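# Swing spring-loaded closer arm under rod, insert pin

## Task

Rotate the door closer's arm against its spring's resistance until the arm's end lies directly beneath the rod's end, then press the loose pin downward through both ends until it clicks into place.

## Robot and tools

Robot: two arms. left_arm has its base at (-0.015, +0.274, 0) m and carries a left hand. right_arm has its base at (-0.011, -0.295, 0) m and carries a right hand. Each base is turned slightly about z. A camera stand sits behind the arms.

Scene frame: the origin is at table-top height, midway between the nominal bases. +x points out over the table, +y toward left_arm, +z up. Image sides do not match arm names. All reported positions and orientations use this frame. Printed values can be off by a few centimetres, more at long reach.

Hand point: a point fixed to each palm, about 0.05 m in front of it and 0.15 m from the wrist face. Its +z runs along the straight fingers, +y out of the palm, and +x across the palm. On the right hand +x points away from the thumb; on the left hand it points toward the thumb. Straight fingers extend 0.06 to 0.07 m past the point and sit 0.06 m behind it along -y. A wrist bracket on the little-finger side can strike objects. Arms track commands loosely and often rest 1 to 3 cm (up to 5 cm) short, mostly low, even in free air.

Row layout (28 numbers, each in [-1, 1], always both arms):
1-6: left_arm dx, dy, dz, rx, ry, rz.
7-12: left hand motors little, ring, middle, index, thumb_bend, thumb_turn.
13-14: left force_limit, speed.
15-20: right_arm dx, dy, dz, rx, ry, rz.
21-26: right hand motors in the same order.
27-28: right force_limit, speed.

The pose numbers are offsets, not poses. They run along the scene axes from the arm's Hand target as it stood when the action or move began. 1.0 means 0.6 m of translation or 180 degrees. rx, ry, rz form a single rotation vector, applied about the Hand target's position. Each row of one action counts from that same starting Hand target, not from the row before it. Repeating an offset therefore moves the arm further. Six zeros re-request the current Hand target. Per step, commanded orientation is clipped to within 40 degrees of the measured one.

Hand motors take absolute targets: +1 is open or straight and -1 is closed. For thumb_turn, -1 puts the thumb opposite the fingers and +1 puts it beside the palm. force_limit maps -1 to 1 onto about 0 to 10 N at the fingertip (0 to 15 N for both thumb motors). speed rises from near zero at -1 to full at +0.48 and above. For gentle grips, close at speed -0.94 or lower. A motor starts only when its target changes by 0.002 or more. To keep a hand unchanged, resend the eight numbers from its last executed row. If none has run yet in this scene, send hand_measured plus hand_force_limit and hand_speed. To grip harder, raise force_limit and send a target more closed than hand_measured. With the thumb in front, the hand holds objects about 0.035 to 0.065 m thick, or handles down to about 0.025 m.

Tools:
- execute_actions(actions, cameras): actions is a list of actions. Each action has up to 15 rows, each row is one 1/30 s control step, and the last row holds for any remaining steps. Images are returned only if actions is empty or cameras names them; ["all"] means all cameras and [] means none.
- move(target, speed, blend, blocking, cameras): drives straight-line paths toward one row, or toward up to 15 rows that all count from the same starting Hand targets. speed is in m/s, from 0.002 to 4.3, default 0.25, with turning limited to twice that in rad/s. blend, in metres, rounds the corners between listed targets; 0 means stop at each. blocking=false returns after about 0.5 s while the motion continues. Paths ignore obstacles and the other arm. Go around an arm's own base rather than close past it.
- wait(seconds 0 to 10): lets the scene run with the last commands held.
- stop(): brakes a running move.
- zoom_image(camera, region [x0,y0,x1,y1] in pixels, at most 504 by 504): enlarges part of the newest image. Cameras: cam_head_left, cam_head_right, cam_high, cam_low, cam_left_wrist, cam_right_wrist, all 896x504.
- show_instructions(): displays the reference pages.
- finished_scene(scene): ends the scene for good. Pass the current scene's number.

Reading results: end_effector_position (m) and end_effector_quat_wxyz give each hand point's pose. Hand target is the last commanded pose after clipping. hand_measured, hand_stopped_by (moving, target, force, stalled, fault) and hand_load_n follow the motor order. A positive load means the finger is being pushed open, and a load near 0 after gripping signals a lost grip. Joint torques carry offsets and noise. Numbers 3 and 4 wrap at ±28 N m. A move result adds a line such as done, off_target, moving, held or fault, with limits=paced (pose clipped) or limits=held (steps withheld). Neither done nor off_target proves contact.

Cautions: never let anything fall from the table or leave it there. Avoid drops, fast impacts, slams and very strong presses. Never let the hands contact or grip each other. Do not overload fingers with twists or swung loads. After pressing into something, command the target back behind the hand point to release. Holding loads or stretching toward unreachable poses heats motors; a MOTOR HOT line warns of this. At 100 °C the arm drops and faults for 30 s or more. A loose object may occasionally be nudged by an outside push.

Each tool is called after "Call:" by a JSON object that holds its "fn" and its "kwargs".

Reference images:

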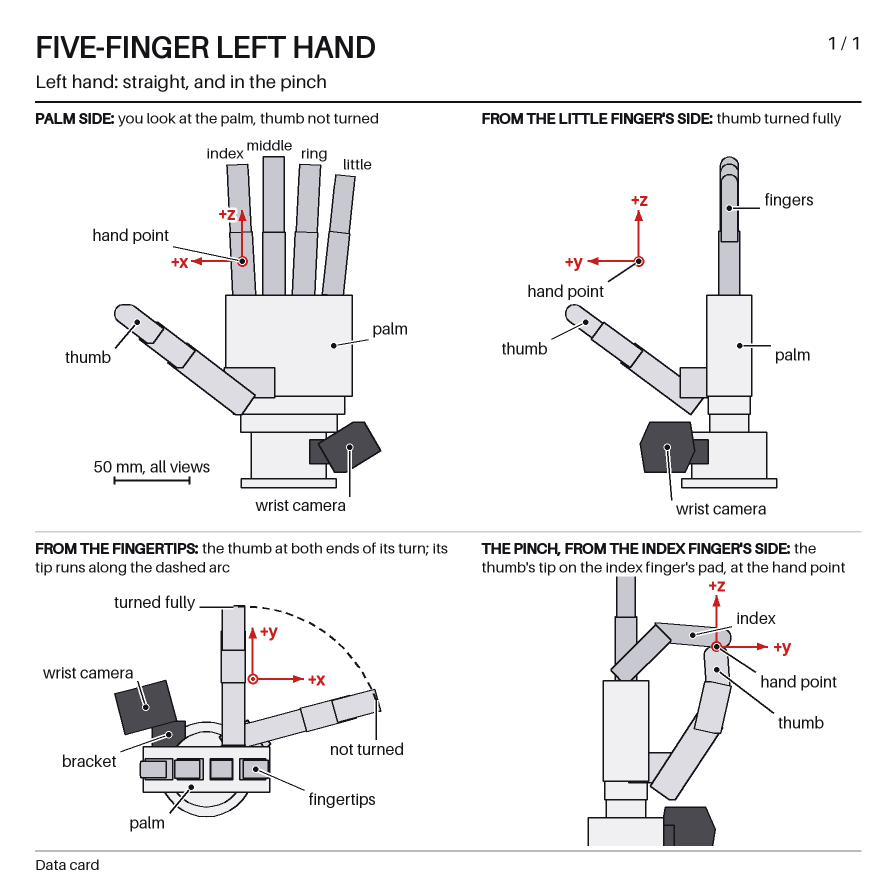

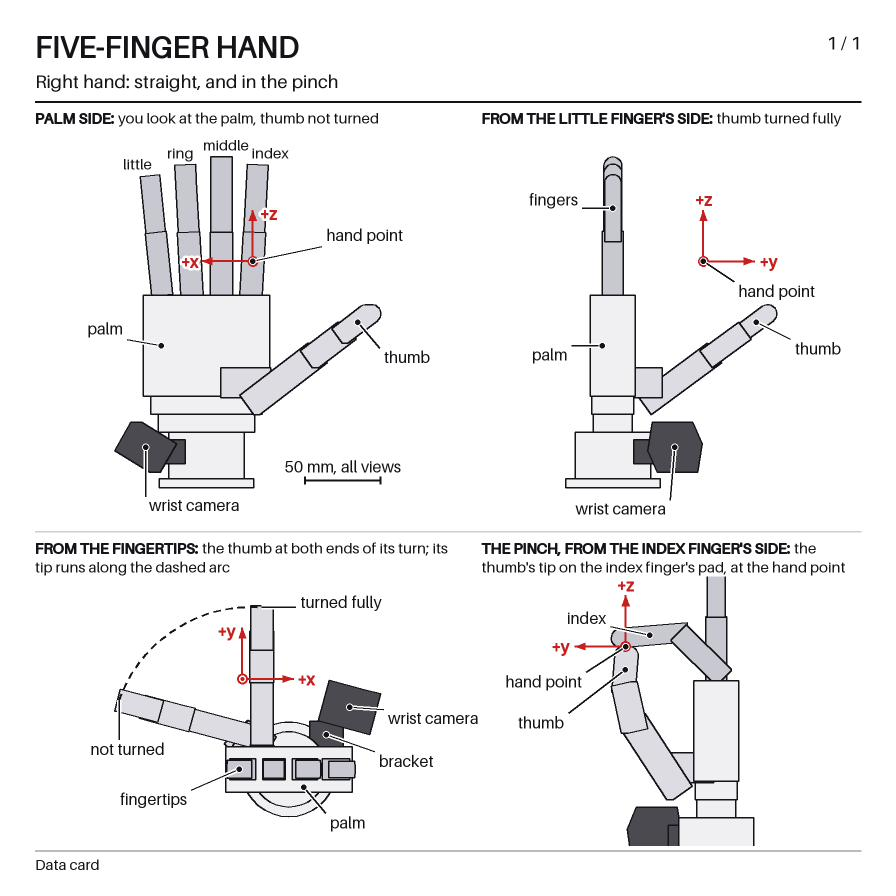

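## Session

Call:
{"fn": "execute_actions", "kwargs": {"actions": []}}

Call:
{"fn": "zoom_image", "kwargs": {"camera": "cam_head_left", "region": [280, 200, 560, 400]}}

Call:
{"fn": "zoom_image", "kwargs": {"camera": "cam_head_right", "region": [280, 200, 560, 400]}}

Scene clock: 0.00 s.
left_arm: end_effector_position=(+0.0312, +0.5326, +0.2430) hand_measured=(+1.000, +1.000, +1.000, +1.000, +1.000, +1.000) hand_load_n=(+0.0, +0.0, +0.0, -0.5, +0.0, +0.0) hand_stopped_by=(target, target, target, target, target, target) hand_force_limit=0.00 hand_speed=-0.80 end_effector_quat_wxyz=(+0.056, -0.342, +0.903, +0.253) | right_arm: end_effector_position=(+0.1438, -0.7781, +0.1423) hand_measured=(+1.000, +1.000, +1.000, +1.000, +1.000, +1.000) hand_load_n=(+0.0, +0.0, +0.0, +0.0, +0.0, +0.0) hand_stopped_by=(target, target, target, target, target, target) hand_force_limit=0.00 hand_speed=-0.80 end_effector_quat_wxyz=(+0.544, +0.608, -0.511, +0.270)
Joint positions: left_arm=[0.907 0.714 0.802 -1.294 -0.387 1.782] | right_arm=[-0.861 1.567 0.739 0.399 0.89 -1.641]
Joint velocities: within noise
Joint torques (N m): no reading
Heat: left arm: hottest elbow 27 °C; right arm: hottest elbow 27 °C.
Hand target: left_arm +0.0352, +0.5373, +0.2571; +0.071, -0.344, +0.899, +0.262 | right_arm +0.1495, -0.7849, +0.1546; +0.547, +0.597, -0.514, +0.283

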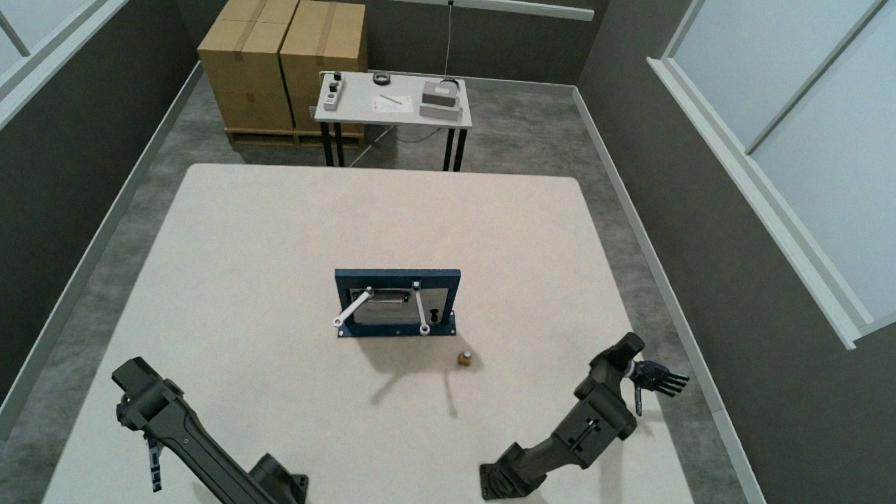

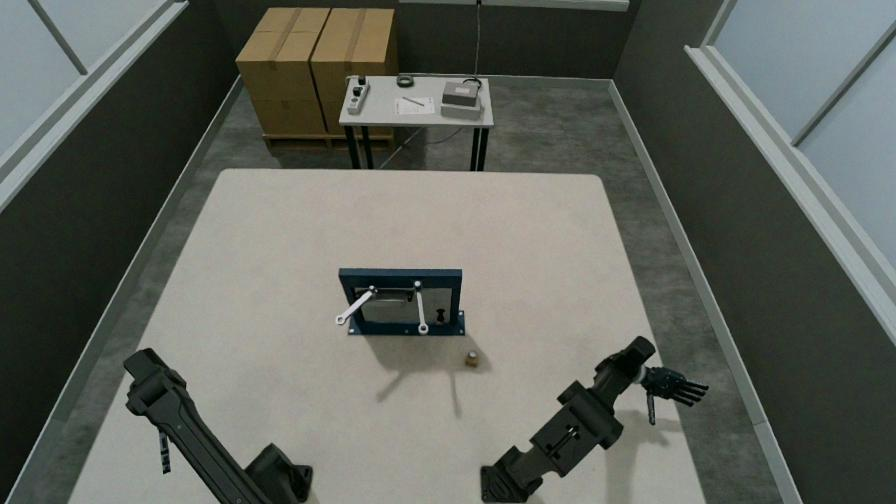

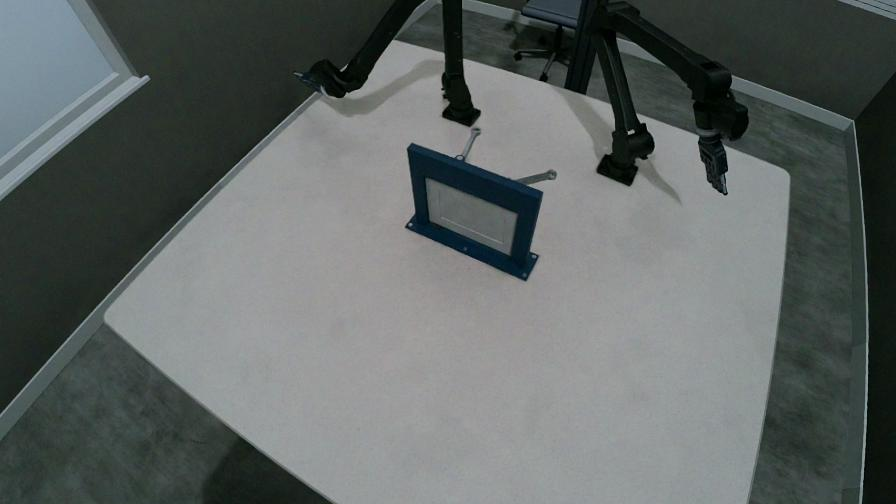

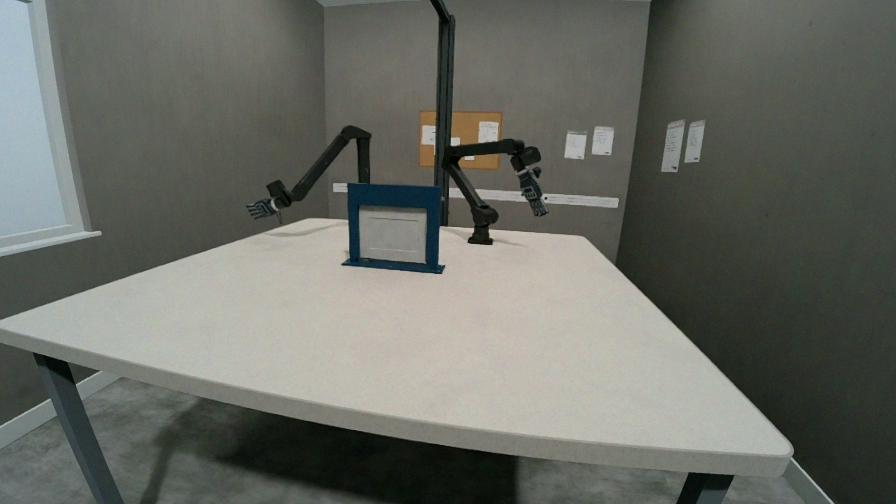

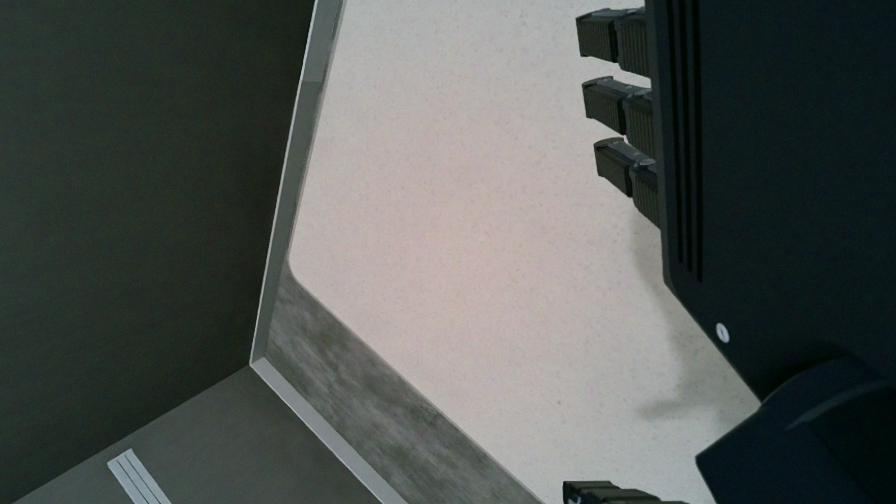

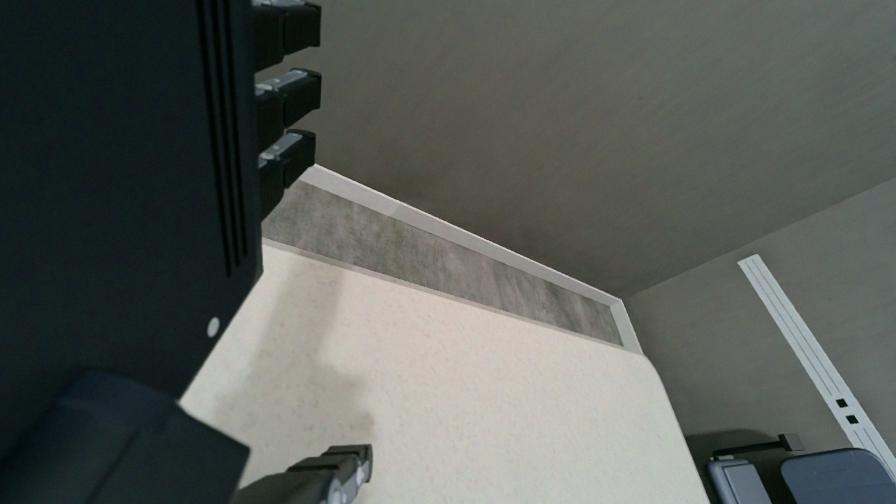

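Scaled by 1.800.

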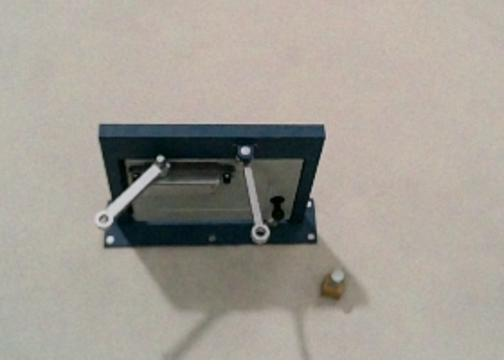

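Scaled by 1.800.

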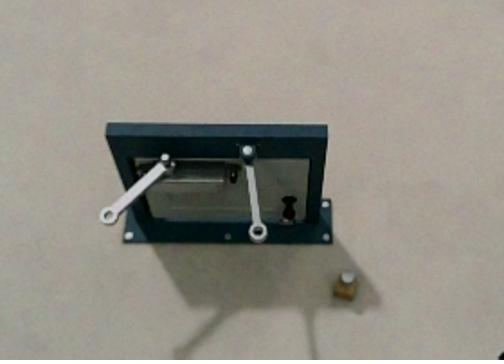

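Call:
{"fn": "move", "kwargs": {"target": [[0.05,-0.1,0.3,-0.15,-0.03,0.1,1,1,-1,-1,0.7,-1,-0.5,0.0,0.0,0.15,0.25,0.12,-0.08,0.09,1,1,0.38,0.38,0.33,-1,-0.4,0.0],[0.408,-0.645,0.322,-0.680,-0.114,0.444,1,1,-1,-1,0.7,-1,-0.5,0.0,0.1675,0.9,0.192,0.594,-0.399,0.439,1,1,0.38,0.38,0.33,-1,-0.4,0.0]], "speed": 0.4, "blend": 0.05, "cameras": ["cam_left_wrist","cam_right_wrist","cam_head_left"]}}

Scene clock: 11.40 s.
left_arm: end_effector_position=(+0.2838, +0.1530, +0.4492) hand_measured=(+1.000, +1.000, -1.000, -1.000, +0.700, -1.000) hand_load_n=(+0.0, +0.0, +0.0, +0.0, +0.0, +0.0) hand_stopped_by=(target, target, target, target, target, target) hand_force_limit=-0.50 hand_speed=0.00 end_effector_quat_wxyz=(+0.271, +0.660, -0.268, +0.647) | right_arm: end_effector_position=(+0.2450, -0.2454, +0.2656) hand_measured=(+1.000, +1.000, +0.380, +0.380, +0.330, -1.000) hand_load_n=(+0.0, +0.0, +0.0, +0.0, +0.0, +0.0) hand_stopped_by=(target, target, target, target, target, target) hand_force_limit=-0.40 hand_speed=0.00 end_effector_quat_wxyz=(+0.669, -0.673, +0.229, -0.219)
Joint positions: left_arm=[0.328 0.626 0.667 -0.074 1.065 -1.554] | right_arm=[-0.627 0.792 0.659 -1.108 -1.561 -1.229]
Joint torques (N m): left_arm=[-0.91 -1.73 9.92 1.96 -0.08 -0.02] | right_arm=[1.44 -1.03 8.05 1.57 -0.9 0.15]
Heat: left arm: hottest elbow 31 °C; right arm: hottest elbow 29 °C.
Hand target: left_arm +0.2801, +0.1503, +0.4502; +0.271, +0.655, -0.270, +0.652 | right_arm +0.2499, -0.2449, +0.2698; +0.653, -0.654, +0.271, -0.270
Off the commanded pose: left_arm 0.005 m, 1 deg | right_arm 0.006 m, 8 deg.
move: off_target (right_arm); limits=paced
Images, in order (width x height): cam_head_left 896x504, cam_left_wrist 896x504, cam_right_wrist 896x504.

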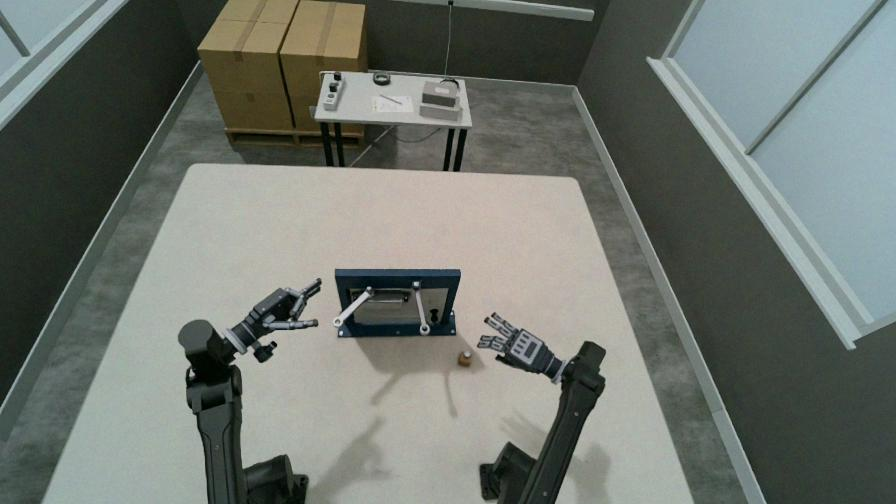

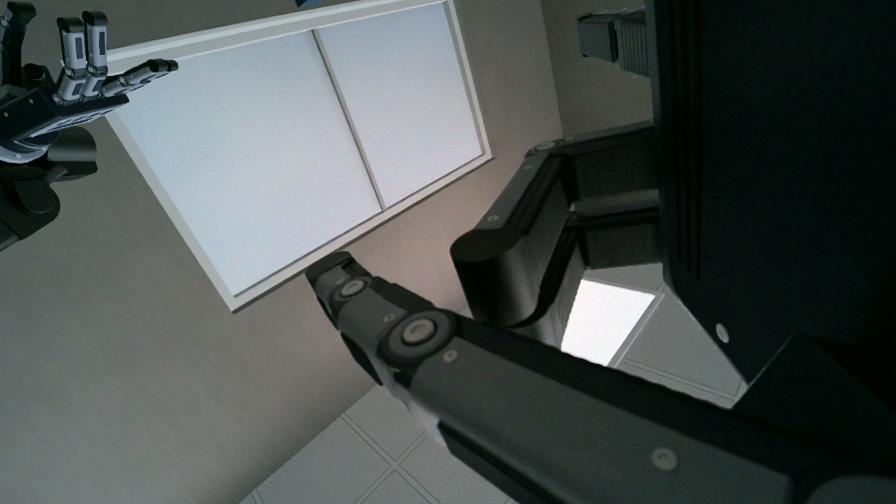

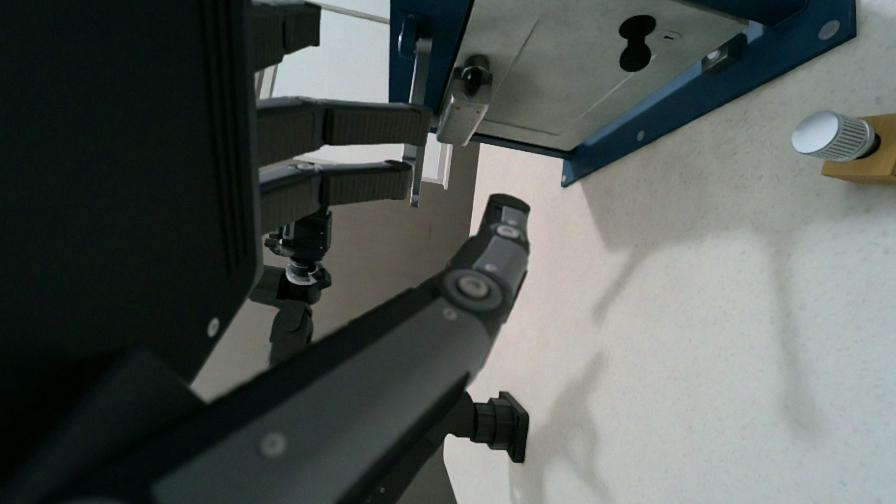

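Call:
{"fn": "zoom_image", "kwargs": {"camera": "cam_right_wrist", "region": [760, 80, 896, 216]}}

Call:
{"fn": "zoom_image", "kwargs": {"camera": "cam_head_left", "region": [320, 260, 480, 380]}}

Scaled by 3.706.

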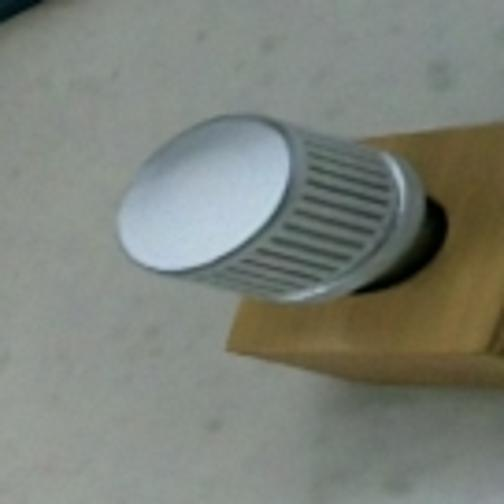

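Scaled by 3.150.

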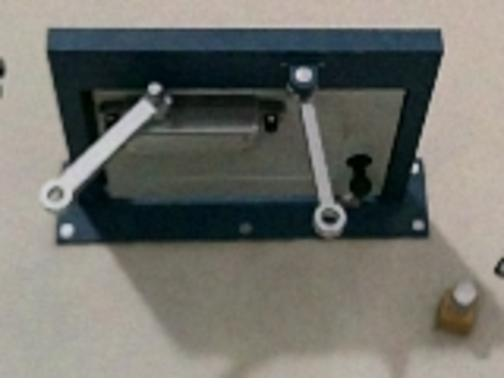

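Call:
{"fn": "move", "kwargs": {"target": [0,0,0,0,0,0,1,1,-1,-1,0.7,-1,-0.5,0.0,0.12,0.075,-0.2,0,0,0,1,1,0.38,0.38,0.33,-1,-0.4,0.0], "speed": 0.2, "cameras": ["cam_right_wrist"]}}

Call:
{"fn": "zoom_image", "kwargs": {"camera": "cam_right_wrist", "region": [400, 80, 700, 280]}}

Scene clock: 16.47 s.
left_arm: end_effector_position=(+0.2838, +0.1531, +0.4493) hand_measured=(+1.000, +1.000, -1.000, -1.000, +0.700, -1.000) hand_load_n=(+0.0, +0.0, +0.0, +0.0, +0.0, +0.0) hand_stopped_by=(target, target, target, target, target, target) hand_force_limit=-0.50 hand_speed=0.00 end_effector_quat_wxyz=(+0.271, +0.660, -0.267, +0.647) | right_arm: end_effector_position=(+0.3212, -0.1994, +0.1503) hand_measured=(+1.000, +1.000, +0.380, +0.380, +0.330, -1.000) hand_load_n=(+0.0, +0.0, +0.0, +0.0, +0.0, +0.0) hand_stopped_by=(target, target, target, target, target, target) hand_force_limit=-0.40 hand_speed=0.00 end_effector_quat_wxyz=(+0.650, -0.657, +0.269, -0.270)
Joint positions: left_arm=[0.328 0.626 0.667 -0.073 1.065 -1.555] | right_arm=[-0.267 1.048 0.229 0.803 -1.069 -0.019]
Joint torques (N m): left_arm=[-0.85 -1.79 9.83 2.11 -0.08 0.03] | right_arm=[0.38 -1.96 5.44 2.86 -0.13 0.17]
Heat: left arm: hottest elbow 32 °C; right arm: hottest elbow 30 °C.
Hand target: left_arm +0.2800, +0.1503, +0.4502; +0.270, +0.655, -0.270, +0.652 | right_arm +0.3219, -0.2000, +0.1497; +0.653, -0.654, +0.271, -0.270
Off the commanded pose: left_arm 0.005 m, 1 deg | right_arm 0.001 m, 1 deg.
move: done
Images, in order (width x height): cam_right_wrist 896x504.

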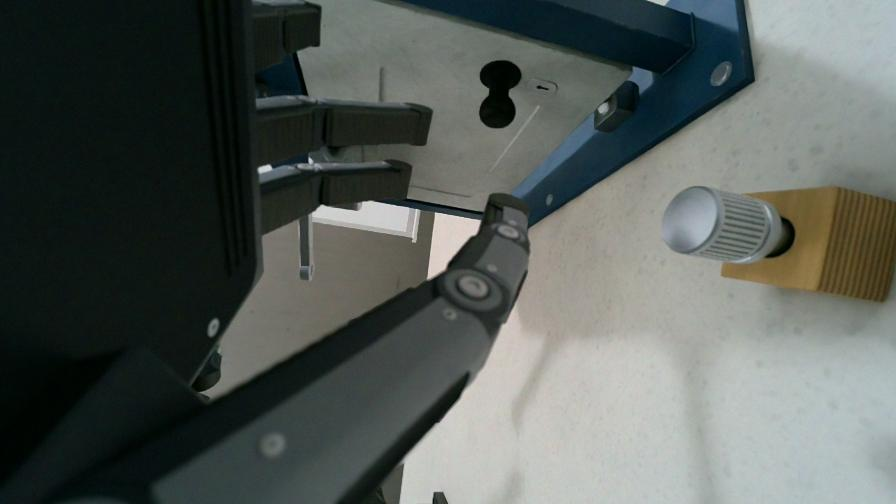

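Scaled by 1.680.

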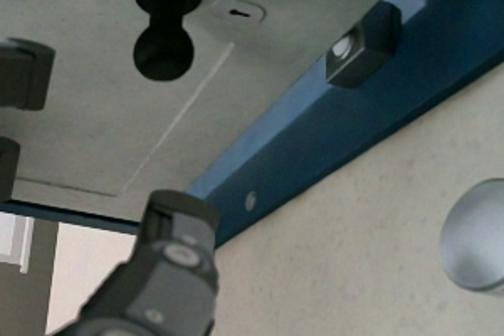

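Call:
{"fn": "move", "kwargs": {"target": [0,0,0,0,0,0,1,1,-1,-1,0.7,-1,-0.5,0.0,0.005,-0.032,-0.075,0,0,0,1,1,0.38,0.38,0.33,-1,-0.4,0.0], "speed": 0.12, "cameras": ["cam_right_wrist"]}}

Scene clock: 19.23 s.
left_arm: end_effector_position=(+0.2838, +0.1531, +0.4493) hand_measured=(+1.000, +1.000, -1.000, -1.000, +0.700, -1.000) hand_load_n=(+0.0, +0.0, +0.0, +0.0, +0.0, -0.5) hand_stopped_by=(target, target, target, target, target, target) hand_force_limit=-0.50 hand_speed=0.00 end_effector_quat_wxyz=(+0.271, +0.660, -0.267, +0.647) | right_arm: end_effector_position=(+0.3265, -0.2181, +0.1064) hand_measured=(+1.000, +1.000, +0.380, +0.380, +0.330, -1.000) hand_load_n=(+0.0, +0.0, -0.5, +0.0, +0.0, +0.0) hand_stopped_by=(target, target, target, target, target, target) hand_force_limit=-0.40 hand_speed=0.00 end_effector_quat_wxyz=(+0.651, -0.657, +0.268, -0.272)
Joint positions: left_arm=[0.328 0.626 0.667 -0.073 1.065 -1.555] | right_arm=[-0.336 1.338 0.207 1.119 -1.138 -0.02]
Joint torques (N m): left_arm=[-0.5 -1.96 9.69 2.13 -0.06 -0.01] | right_arm=[0.21 -3.66 3.23 2.76 -0.31 0.18]
Heat: left arm: hottest elbow 32 °C; right arm: hottest elbow 30 °C.
Hand target: left_arm +0.2800, +0.1503, +0.4502; +0.270, +0.655, -0.270, +0.652 | right_arm +0.3249, -0.2191, +0.1048; +0.653, -0.654, +0.271, -0.270
Off the commanded pose: left_arm 0.005 m, 1 deg | right_arm 0.003 m, 1 deg.
move: done
Images, in order (width x height): cam_right_wrist 896x504.

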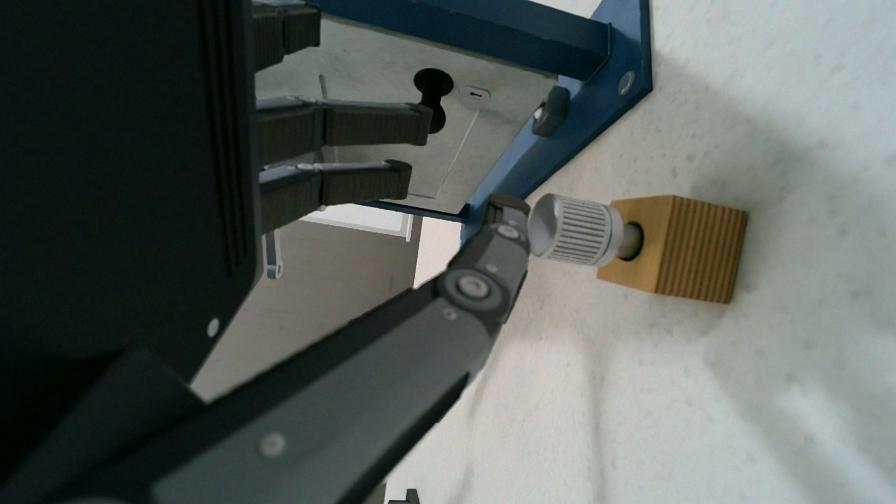

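Call:
{"fn": "move", "kwargs": {"target": [0,0,0,0,0,0,1,1,-1,-1,0.7,-1,-0.5,0.0,-0.006,0.001,-0.04,0,0,0,1,1,0.4,0.4,0.38,-1,-0.4,0.0], "speed": 0.08, "cameras": ["cam_right_wrist"]}}

Call:
{"fn": "zoom_image", "kwargs": {"camera": "cam_right_wrist", "region": [380, 100, 620, 300]}}

Scene clock: 21.53 s.
left_arm: end_effector_position=(+0.2838, +0.1531, +0.4493) hand_measured=(+1.000, +1.000, -1.000, -1.000, +0.700, -1.000) hand_load_n=(+0.0, +0.0, +0.0, +0.5, +0.0, -0.5) hand_stopped_by=(target, target, target, target, target, target) hand_force_limit=-0.50 hand_speed=0.00 end_effector_quat_wxyz=(+0.271, +0.660, -0.267, +0.647) | right_arm: end_effector_position=(+0.3229, -0.2175, +0.0818) hand_measured=(+1.000, +1.000, +0.400, +0.400, +0.380, -1.000) hand_load_n=(+0.0, +0.0, +0.0, +0.0, +0.0, +0.0) hand_stopped_by=(target, target, target, target, target, target) hand_force_limit=-0.40 hand_speed=0.00 end_effector_quat_wxyz=(+0.651, -0.656, +0.268, -0.271)
Joint positions: left_arm=[0.328 0.626 0.667 -0.073 1.065 -1.555] | right_arm=[-0.339 1.494 0.186 1.295 -1.141 -0.019]
Joint torques (N m): left_arm=[-0.62 -1.96 9.94 2.17 -0.09 -0.03] | right_arm=[0.03 -4.31 2.13 2.73 -0.31 0.18]
Heat: left arm: hottest elbow 33 °C; right arm: hottest elbow 30 °C.
Hand target: left_arm +0.2800, +0.1503, +0.4502; +0.270, +0.655, -0.270, +0.652 | right_arm +0.3212, -0.2185, +0.0807; +0.653, -0.654, +0.272, -0.270
Off the commanded pose: left_arm 0.005 m, 1 deg | right_arm 0.002 m, 1 deg.
move: done
Images, in order (width x height): cam_right_wrist 896x504.

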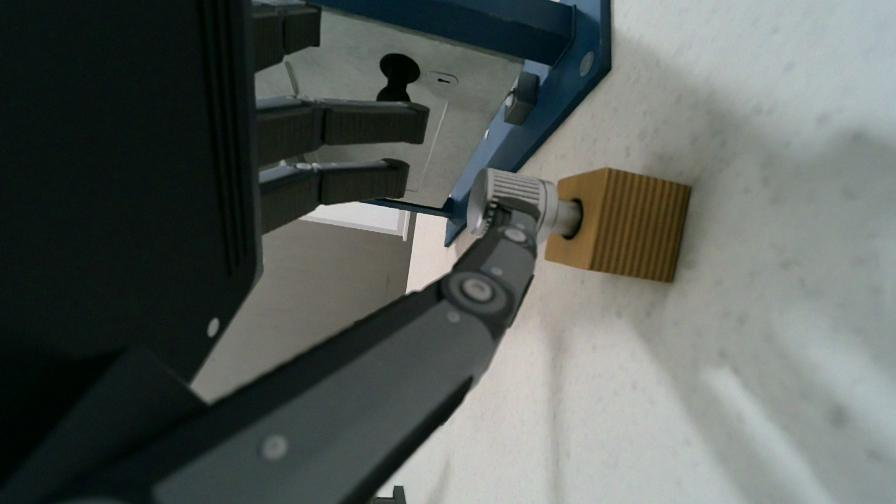

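Scaled by 2.100.

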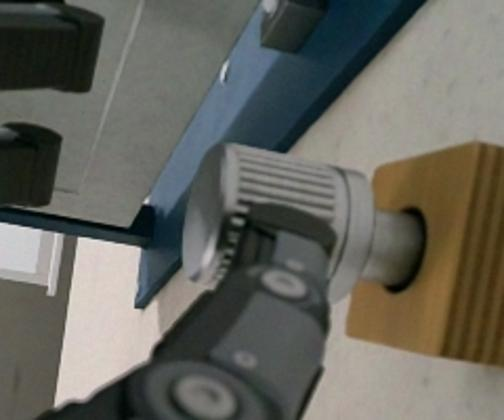

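Call:
{"fn": "move", "kwargs": {"target": [0,0,0,0,0,0,1,1,-1,-1,0.7,-1,-0.5,0.0,0.0,0.0,-0.0345,0,0,0,1,1,0.4,0.4,0.38,-1,-0.4,0.0], "speed": 0.06, "cameras": ["cam_right_wrist"]}}

Call:
{"fn": "zoom_image", "kwargs": {"camera": "cam_right_wrist", "region": [380, 100, 620, 300]}}

Scene clock: 23.53 s.
left_arm: end_effector_position=(+0.2838, +0.1531, +0.4493) hand_measured=(+1.000, +1.000, -1.000, -1.000, +0.700, -1.000) hand_load_n=(+0.0, -0.5, +0.0, +0.0, +0.0, +0.0) hand_stopped_by=(target, target, target, target, target, target) hand_force_limit=-0.50 hand_speed=0.00 end_effector_quat_wxyz=(+0.271, +0.660, -0.267, +0.647) | right_arm: end_effector_position=(+0.3235, -0.2177, +0.0610) hand_measured=(+1.000, +1.000, +0.400, +0.400, +0.380, -1.000) hand_load_n=(+0.0, +0.0, +0.0, +0.0, +0.0, +0.0) hand_stopped_by=(target, target, target, target, target, target) hand_force_limit=-0.40 hand_speed=0.00 end_effector_quat_wxyz=(+0.651, -0.656, +0.268, -0.271)
Joint positions: left_arm=[0.328 0.626 0.667 -0.073 1.065 -1.555] | right_arm=[-0.339 1.645 0.186 1.447 -1.141 -0.019]
Joint torques (N m): left_arm=[-1.03 -2.2 9.7 2.09 -0.06 -0.01] | right_arm=[0.03 -5.07 1.01 2.78 -0.29 0.17]
Heat: left arm: hottest elbow 33 °C; right arm: hottest elbow 30 °C.
Hand target: left_arm +0.2800, +0.1503, +0.4502; +0.270, +0.655, -0.270, +0.652 | right_arm +0.3213, -0.2185, +0.0600; +0.653, -0.654, +0.272, -0.270
Off the commanded pose: left_arm 0.005 m, 1 deg | right_arm 0.003 m, 1 deg.
move: done
Images, in order (width x height): cam_right_wrist 896x504.

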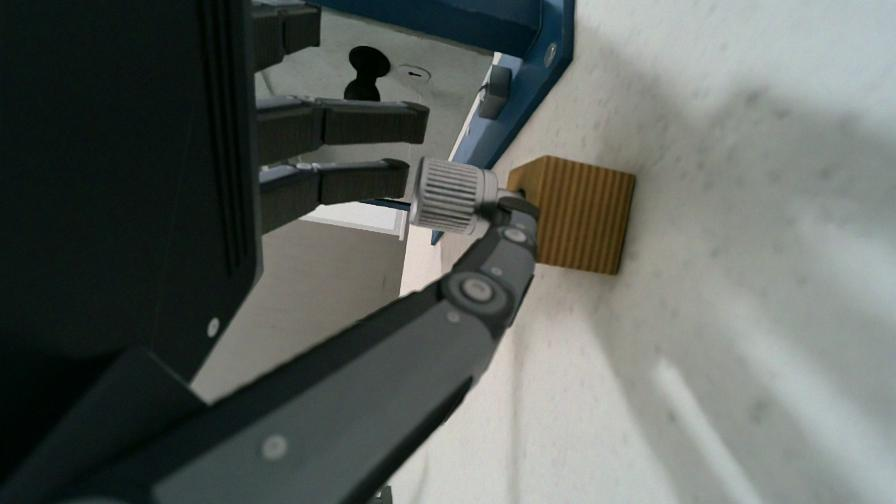

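Scaled by 2.100.

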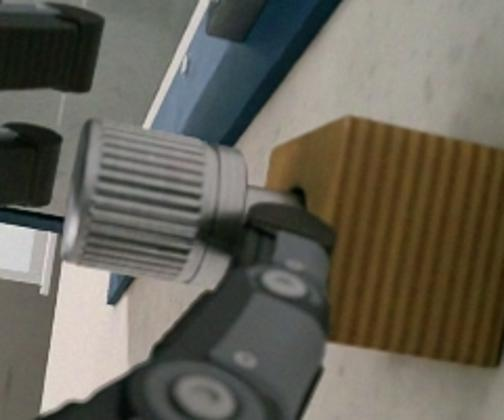

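Call:
{"fn": "move", "kwargs": {"target": [0,0,0,0,0,0,1,1,-1,-1,0.7,-1,-0.5,0.0,-0.005,-0.004,0,0,0,0,1,1,0.4,0.4,0.38,-1,-0.4,0.0], "speed": 0.05}}

Call:
{"fn": "move", "kwargs": {"target": [0,0,0,0,0,0,1,1,-1,-1,0.7,-1,-0.5,0.0,0,0,0,0,0,0,1,1,0.1,0.1,0.1,-1,-0.4,-0.8], "speed": 0.05, "cameras": ["cam_right_wrist"]}}

Call:
{"fn": "zoom_image", "kwargs": {"camera": "cam_right_wrist", "region": [380, 100, 620, 300]}}

Scene clock: 27.27 s.
left_arm: end_effector_position=(+0.2838, +0.1531, +0.4493) hand_measured=(+1.000, +1.000, -1.000, -1.000, +0.700, -1.000) hand_load_n=(+0.0, +0.0, +0.0, +0.0, +0.0, +0.0) hand_stopped_by=(target, target, target, target, target, target) hand_force_limit=-0.50 hand_speed=0.00 end_effector_quat_wxyz=(+0.271, +0.660, -0.267, +0.647) | right_arm: end_effector_position=(+0.3204, -0.2201, +0.0608) hand_measured=(+1.000, +1.000, +0.400, +0.400, +0.380, -1.000) hand_load_n=(+0.0, +0.0, +0.0, +0.0, +0.0, +0.0) hand_stopped_by=(target, target, target, target, target, target) hand_force_limit=-0.40 hand_speed=0.00 end_effector_quat_wxyz=(+0.651, -0.656, +0.268, -0.271)
Joint positions: left_arm=[0.328 0.626 0.667 -0.073 1.065 -1.555] | right_arm=[-0.354 1.645 0.181 1.452 -1.156 -0.019]
Joint torques (N m): left_arm=[-0.09 -1.79 9.63 1.96 -0.06 0.01] | right_arm=[0.03 -5.01 1.01 2.71 -0.32 0.17]
Heat: left arm: hottest elbow 34 °C; right arm: hottest elbow 30 °C.
Hand target: left_arm +0.2800, +0.1503, +0.4502; +0.270, +0.655, -0.270, +0.652 | right_arm +0.3183, -0.2209, +0.0601; +0.653, -0.654, +0.271, -0.270
Off the commanded pose: left_arm 0.005 m, 1 deg | right_arm 0.002 m, 1 deg.
move: done

Scene clock: 28.50 s.
left_arm: end_effector_position=(+0.2838, +0.1531, +0.4493) hand_measured=(+1.000, +1.000, -1.000, -1.000, +0.700, -1.000) hand_load_n=(+0.0, +0.0, +0.0, +0.0, +0.0, +0.0) hand_stopped_by=(target, target, target, target, target, target) hand_force_limit=-0.50 hand_speed=0.00 end_effector_quat_wxyz=(+0.271, +0.660, -0.267, +0.647) | right_arm: end_effector_position=(+0.3203, -0.2204, +0.0609) hand_measured=(+1.000, +1.000, +0.100, +0.100, +0.102, -1.000) hand_load_n=(+0.0, -0.5, +1.5, +1.5, +1.5, +0.0) hand_stopped_by=(target, target, target, target, target, target) hand_force_limit=-0.40 hand_speed=-0.80 end_effector_quat_wxyz=(+0.651, -0.656, +0.268, -0.271)
Joint positions: left_arm=[0.328 0.626 0.667 -0.073 1.065 -1.555] | right_arm=[-0.355 1.645 0.181 1.452 -1.156 -0.018]
Joint torques (N m): left_arm=[0.15 -2.08 9.84 2.22 -0.09 0.01] | right_arm=[0.26 -5.13 0.96 2.71 -0.3 0.15]
Heat: left arm: hottest elbow 34 °C; right arm: hottest elbow 30 °C.
Hand target: left_arm +0.2800, +0.1503, +0.4502; +0.270, +0.655, -0.270, +0.652 | right_arm +0.3182, -0.2208, +0.0600; +0.653, -0.654, +0.271, -0.270
Off the commanded pose: left_arm 0.005 m, 1 deg | right_arm 0.002 m, 1 deg.
move: done
Images, in order (width x height): cam_right_wrist 896x504.

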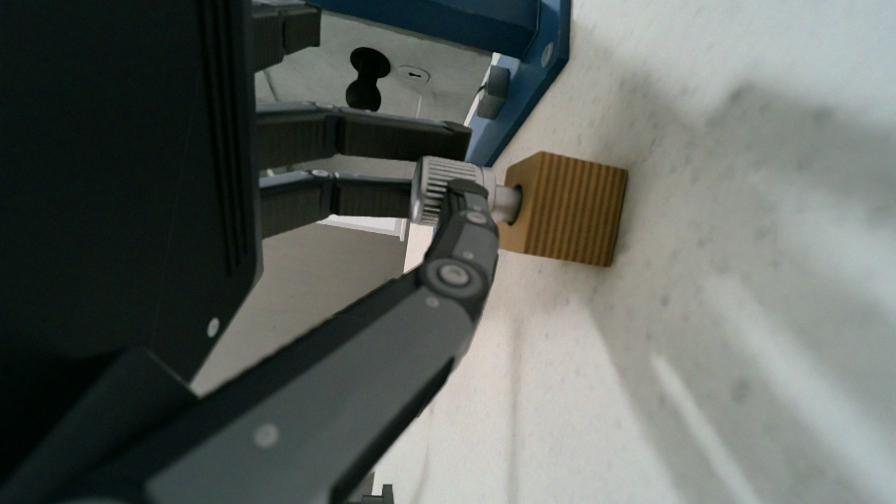

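Scaled by 2.100.

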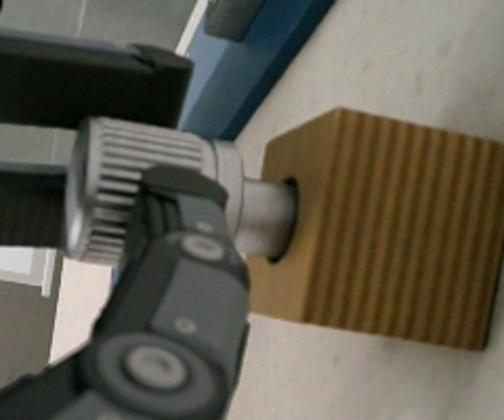

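Call:
{"fn": "move", "kwargs": {"target": [0,0,0,0,0,0,1,1,-1,-1,0.7,-1,-0.5,0.0,0,0,0,0,0,0,1,1,-0.05,-0.05,-0.05,-1,0.4,-0.88], "speed": 0.05}}

Call:
{"fn": "move", "kwargs": {"target": [0,0,0,0,0,0,1,1,-1,-1,0.7,-1,-0.5,0.0,0,0,0.12,0,0,0,1,1,-0.05,-0.05,-0.05,-1,0.4,-0.88], "speed": 0.06, "cameras": ["cam_right_wrist","cam_left_wrist"]}}

Call:
{"fn": "zoom_image", "kwargs": {"camera": "cam_right_wrist", "region": [380, 100, 680, 300]}}

Scene clock: 31.33 s.
left_arm: end_effector_position=(+0.2838, +0.1531, +0.4493) hand_measured=(+1.000, +1.000, -1.000, -1.000, +0.700, -1.000) hand_load_n=(-0.5, +0.0, +0.0, +0.0, +0.0, +0.0) hand_stopped_by=(target, target, target, target, target, target) hand_force_limit=-0.50 hand_speed=0.00 end_effector_quat_wxyz=(+0.271, +0.660, -0.267, +0.647) | right_arm: end_effector_position=(+0.3205, -0.2206, +0.0614) hand_measured=(+1.000, +1.000, +0.060, +0.060, +0.088, -1.000) hand_load_n=(+0.0, +0.0, +9.0, +8.5, +10.5, +1.0) hand_stopped_by=(target, target, force, force, force, target) hand_force_limit=0.40 hand_speed=-0.88 end_effector_quat_wxyz=(+0.651, -0.656, +0.268, -0.272)
Joint positions: left_arm=[0.328 0.626 0.667 -0.073 1.065 -1.555] | right_arm=[-0.356 1.645 0.181 1.456 -1.157 -0.015]
Joint torques (N m): left_arm=[-0.21 -2.67 9.72 1.91 -0.08 0.04] | right_arm=[0.26 -5.25 0.95 2.63 -0.25 0.13]
Heat: left arm: hottest elbow 34 °C; right arm: hottest elbow 30 °C.
Hand target: left_arm +0.2800, +0.1503, +0.4502; +0.270, +0.655, -0.270, +0.652 | right_arm +0.3183, -0.2209, +0.0601; +0.653, -0.654, +0.272, -0.270
Off the commanded pose: left_arm 0.005 m, 1 deg | right_arm 0.003 m, 1 deg.
move: done

Scene clock: 33.50 s.
left_arm: end_effector_position=(+0.2838, +0.1531, +0.4493) hand_measured=(+1.000, +1.000, -1.000, -1.000, +0.700, -1.000) hand_load_n=(+0.0, +0.0, +0.0, +0.0, +0.0, +0.0) hand_stopped_by=(target, target, target, target, target, target) hand_force_limit=-0.50 hand_speed=0.00 end_effector_quat_wxyz=(+0.271, +0.660, -0.267, +0.647) | right_arm: end_effector_position=(+0.3049, -0.2148, +0.1175) hand_measured=(+1.000, +1.000, +0.060, +0.060, +0.088, -1.000) hand_load_n=(+0.0, +0.0, +5.5, +5.0, +6.5, +0.5) hand_stopped_by=(target, target, force, force, force, target) hand_force_limit=0.40 hand_speed=-0.88 end_effector_quat_wxyz=(+0.655, -0.652, +0.290, -0.250)
Joint positions: left_arm=[0.328 0.626 0.667 -0.073 1.065 -1.555] | right_arm=[-0.36 1.188 0.175 0.968 -1.16 0.012]
Joint torques (N m): left_arm=[-0.85 -1.85 9.87 2.11 -0.06 0] | right_arm=[0.73 -5.13 6.89 1.26 -0.18 -0.11]
Heat: left arm: hottest elbow 34 °C; right arm: hottest elbow 30 °C.
Hand target: left_arm +0.2800, +0.1503, +0.4502; +0.270, +0.655, -0.270, +0.652 | right_arm +0.3184, -0.2209, +0.1322; +0.653, -0.654, +0.271, -0.270
Off the commanded pose: left_arm 0.005 m, 1 deg | right_arm 0.021 m, 3 deg.
move: off_target (right_arm)
Images, in order (width x height): cam_left_wrist 896x504, cam_right_wrist 896x504.

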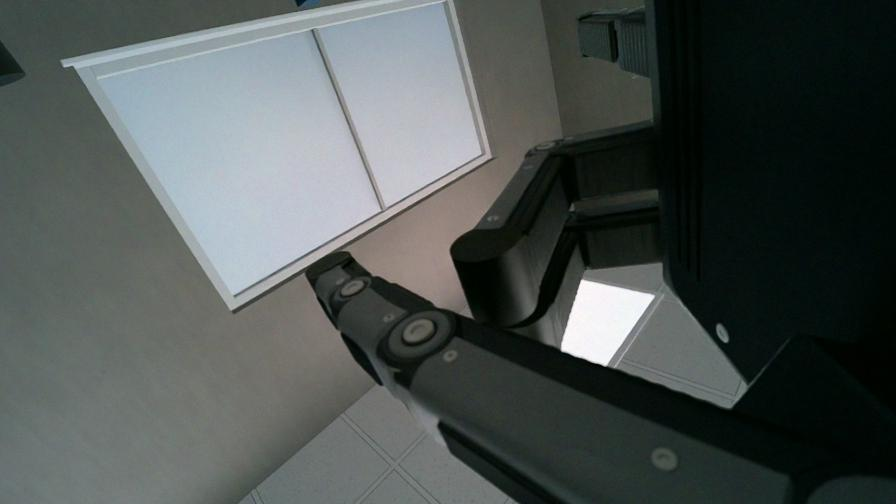

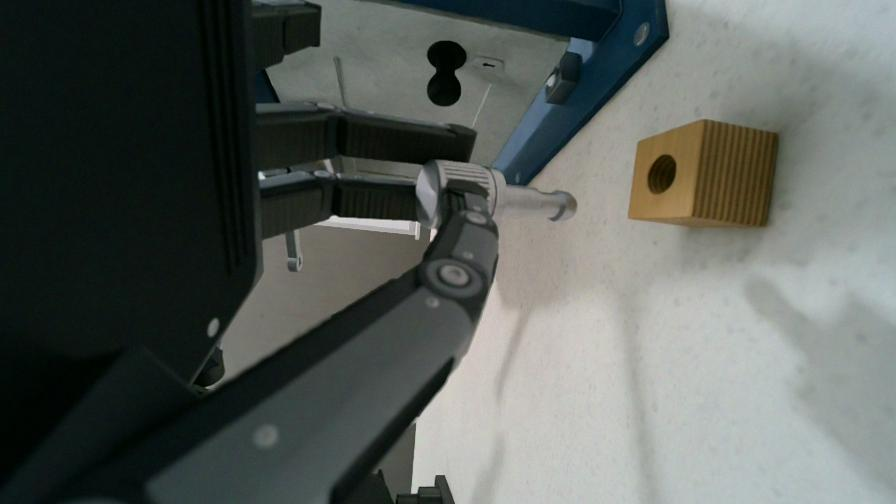

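Scaled by 1.680.

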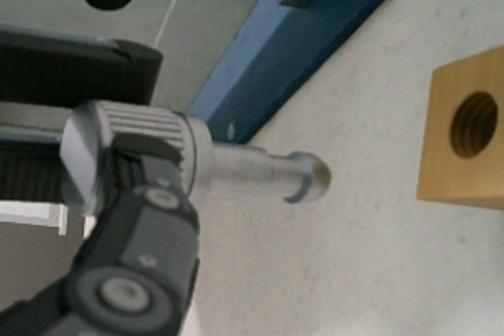

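Call:
{"fn": "move", "kwargs": {"target": [[0,0,0,0,0,0,1,1,-1,-1,0.7,-1,-0.5,0.0,-0.05,0,0.35,0,0,0,1,1,-0.05,-0.05,-0.05,-1,0.4,-0.88],[0,0,0,0,0,0,1,1,-1,-1,0.7,-1,-0.5,0.0,-0.04,0.15,0.52,-0.089,0.032,0,1,1,-0.05,-0.05,-0.05,-1,0.4,-0.88]], "speed": 0.2, "blend": 0.03, "cameras": ["cam_right_wrist","cam_left_wrist","cam_head_left"]}}

Call:
{"fn": "zoom_image", "kwargs": {"camera": "cam_right_wrist", "region": [380, 100, 680, 300]}}

Scene clock: 40.70 s.
left_arm: end_effector_position=(+0.2838, +0.1531, +0.4493) hand_measured=(+1.000, +1.000, -1.000, -1.000, +0.700, -1.000) hand_load_n=(+0.0, -0.5, +0.0, +0.0, +0.0, +0.0) hand_stopped_by=(target, target, target, target, target, target) hand_force_limit=-0.50 hand_speed=0.00 end_effector_quat_wxyz=(+0.271, +0.660, -0.267, +0.647) | right_arm: end_effector_position=(+0.2919, -0.1326, +0.4057) hand_measured=(+1.000, +1.000, +0.060, +0.060, +0.088, -1.000) hand_load_n=(+0.0, +0.0, +6.0, +5.0, +6.5, +0.5) hand_stopped_by=(target, target, force, force, force, target) hand_force_limit=0.40 hand_speed=-0.88 end_effector_quat_wxyz=(-0.531, +0.758, -0.285, +0.249)
Joint positions: left_arm=[0.328 0.626 0.667 -0.073 1.065 -1.555] | right_arm=[0.156 0.702 1.04 -0.725 -0.594 -0.302]
Joint torques (N m): left_arm=[-1.08 -2.49 9.68 2.09 -0.17 0.01] | right_arm=[1.14 -0.91 13.04 1.76 -0.27 -0.13]
Heat: left arm: hottest elbow 35 °C; right arm: hottest elbow 32 °C.
Hand target: left_arm +0.2800, +0.1503, +0.4502; +0.270, +0.655, -0.270, +0.652 | right_arm +0.2944, -0.1309, +0.4440; -0.541, +0.751, -0.263, +0.272
Off the commanded pose: left_arm 0.005 m, 1 deg | right_arm 0.039 m, 4 deg.
move: off_target (right_arm)
Images, in order (width x height): cam_head_left 896x504, cam_left_wrist 896x504, cam_right_wrist 896x504.

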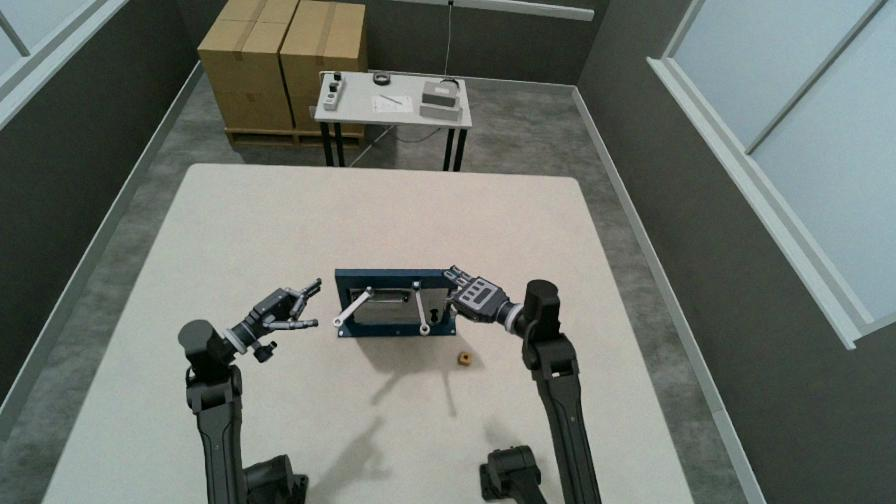

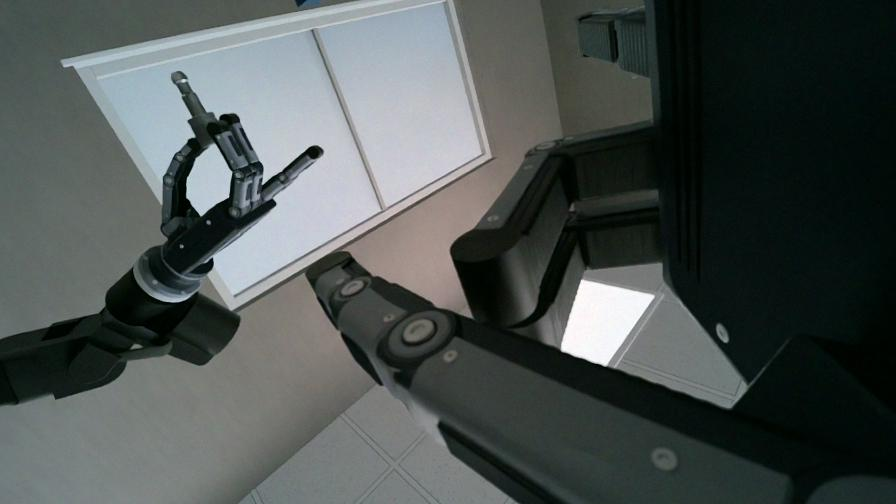

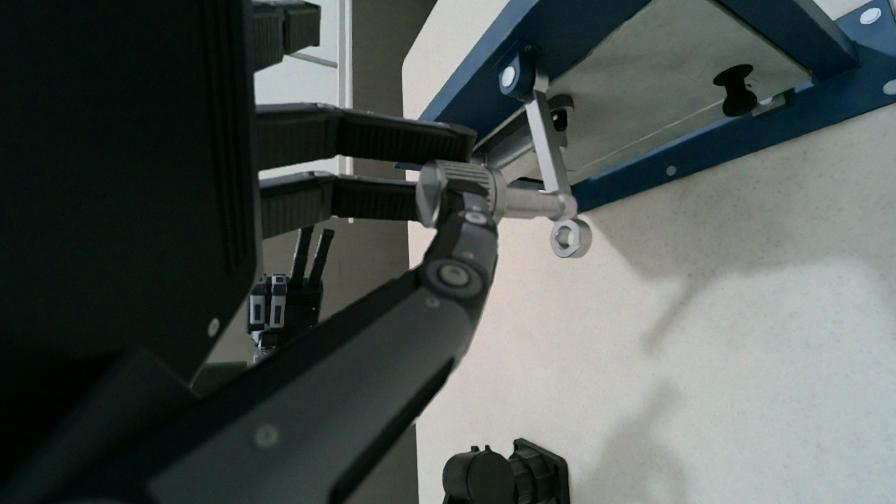

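Scaled by 1.680.

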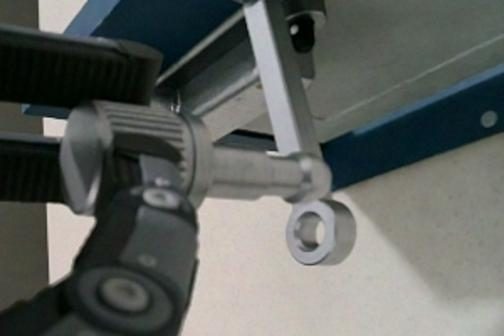

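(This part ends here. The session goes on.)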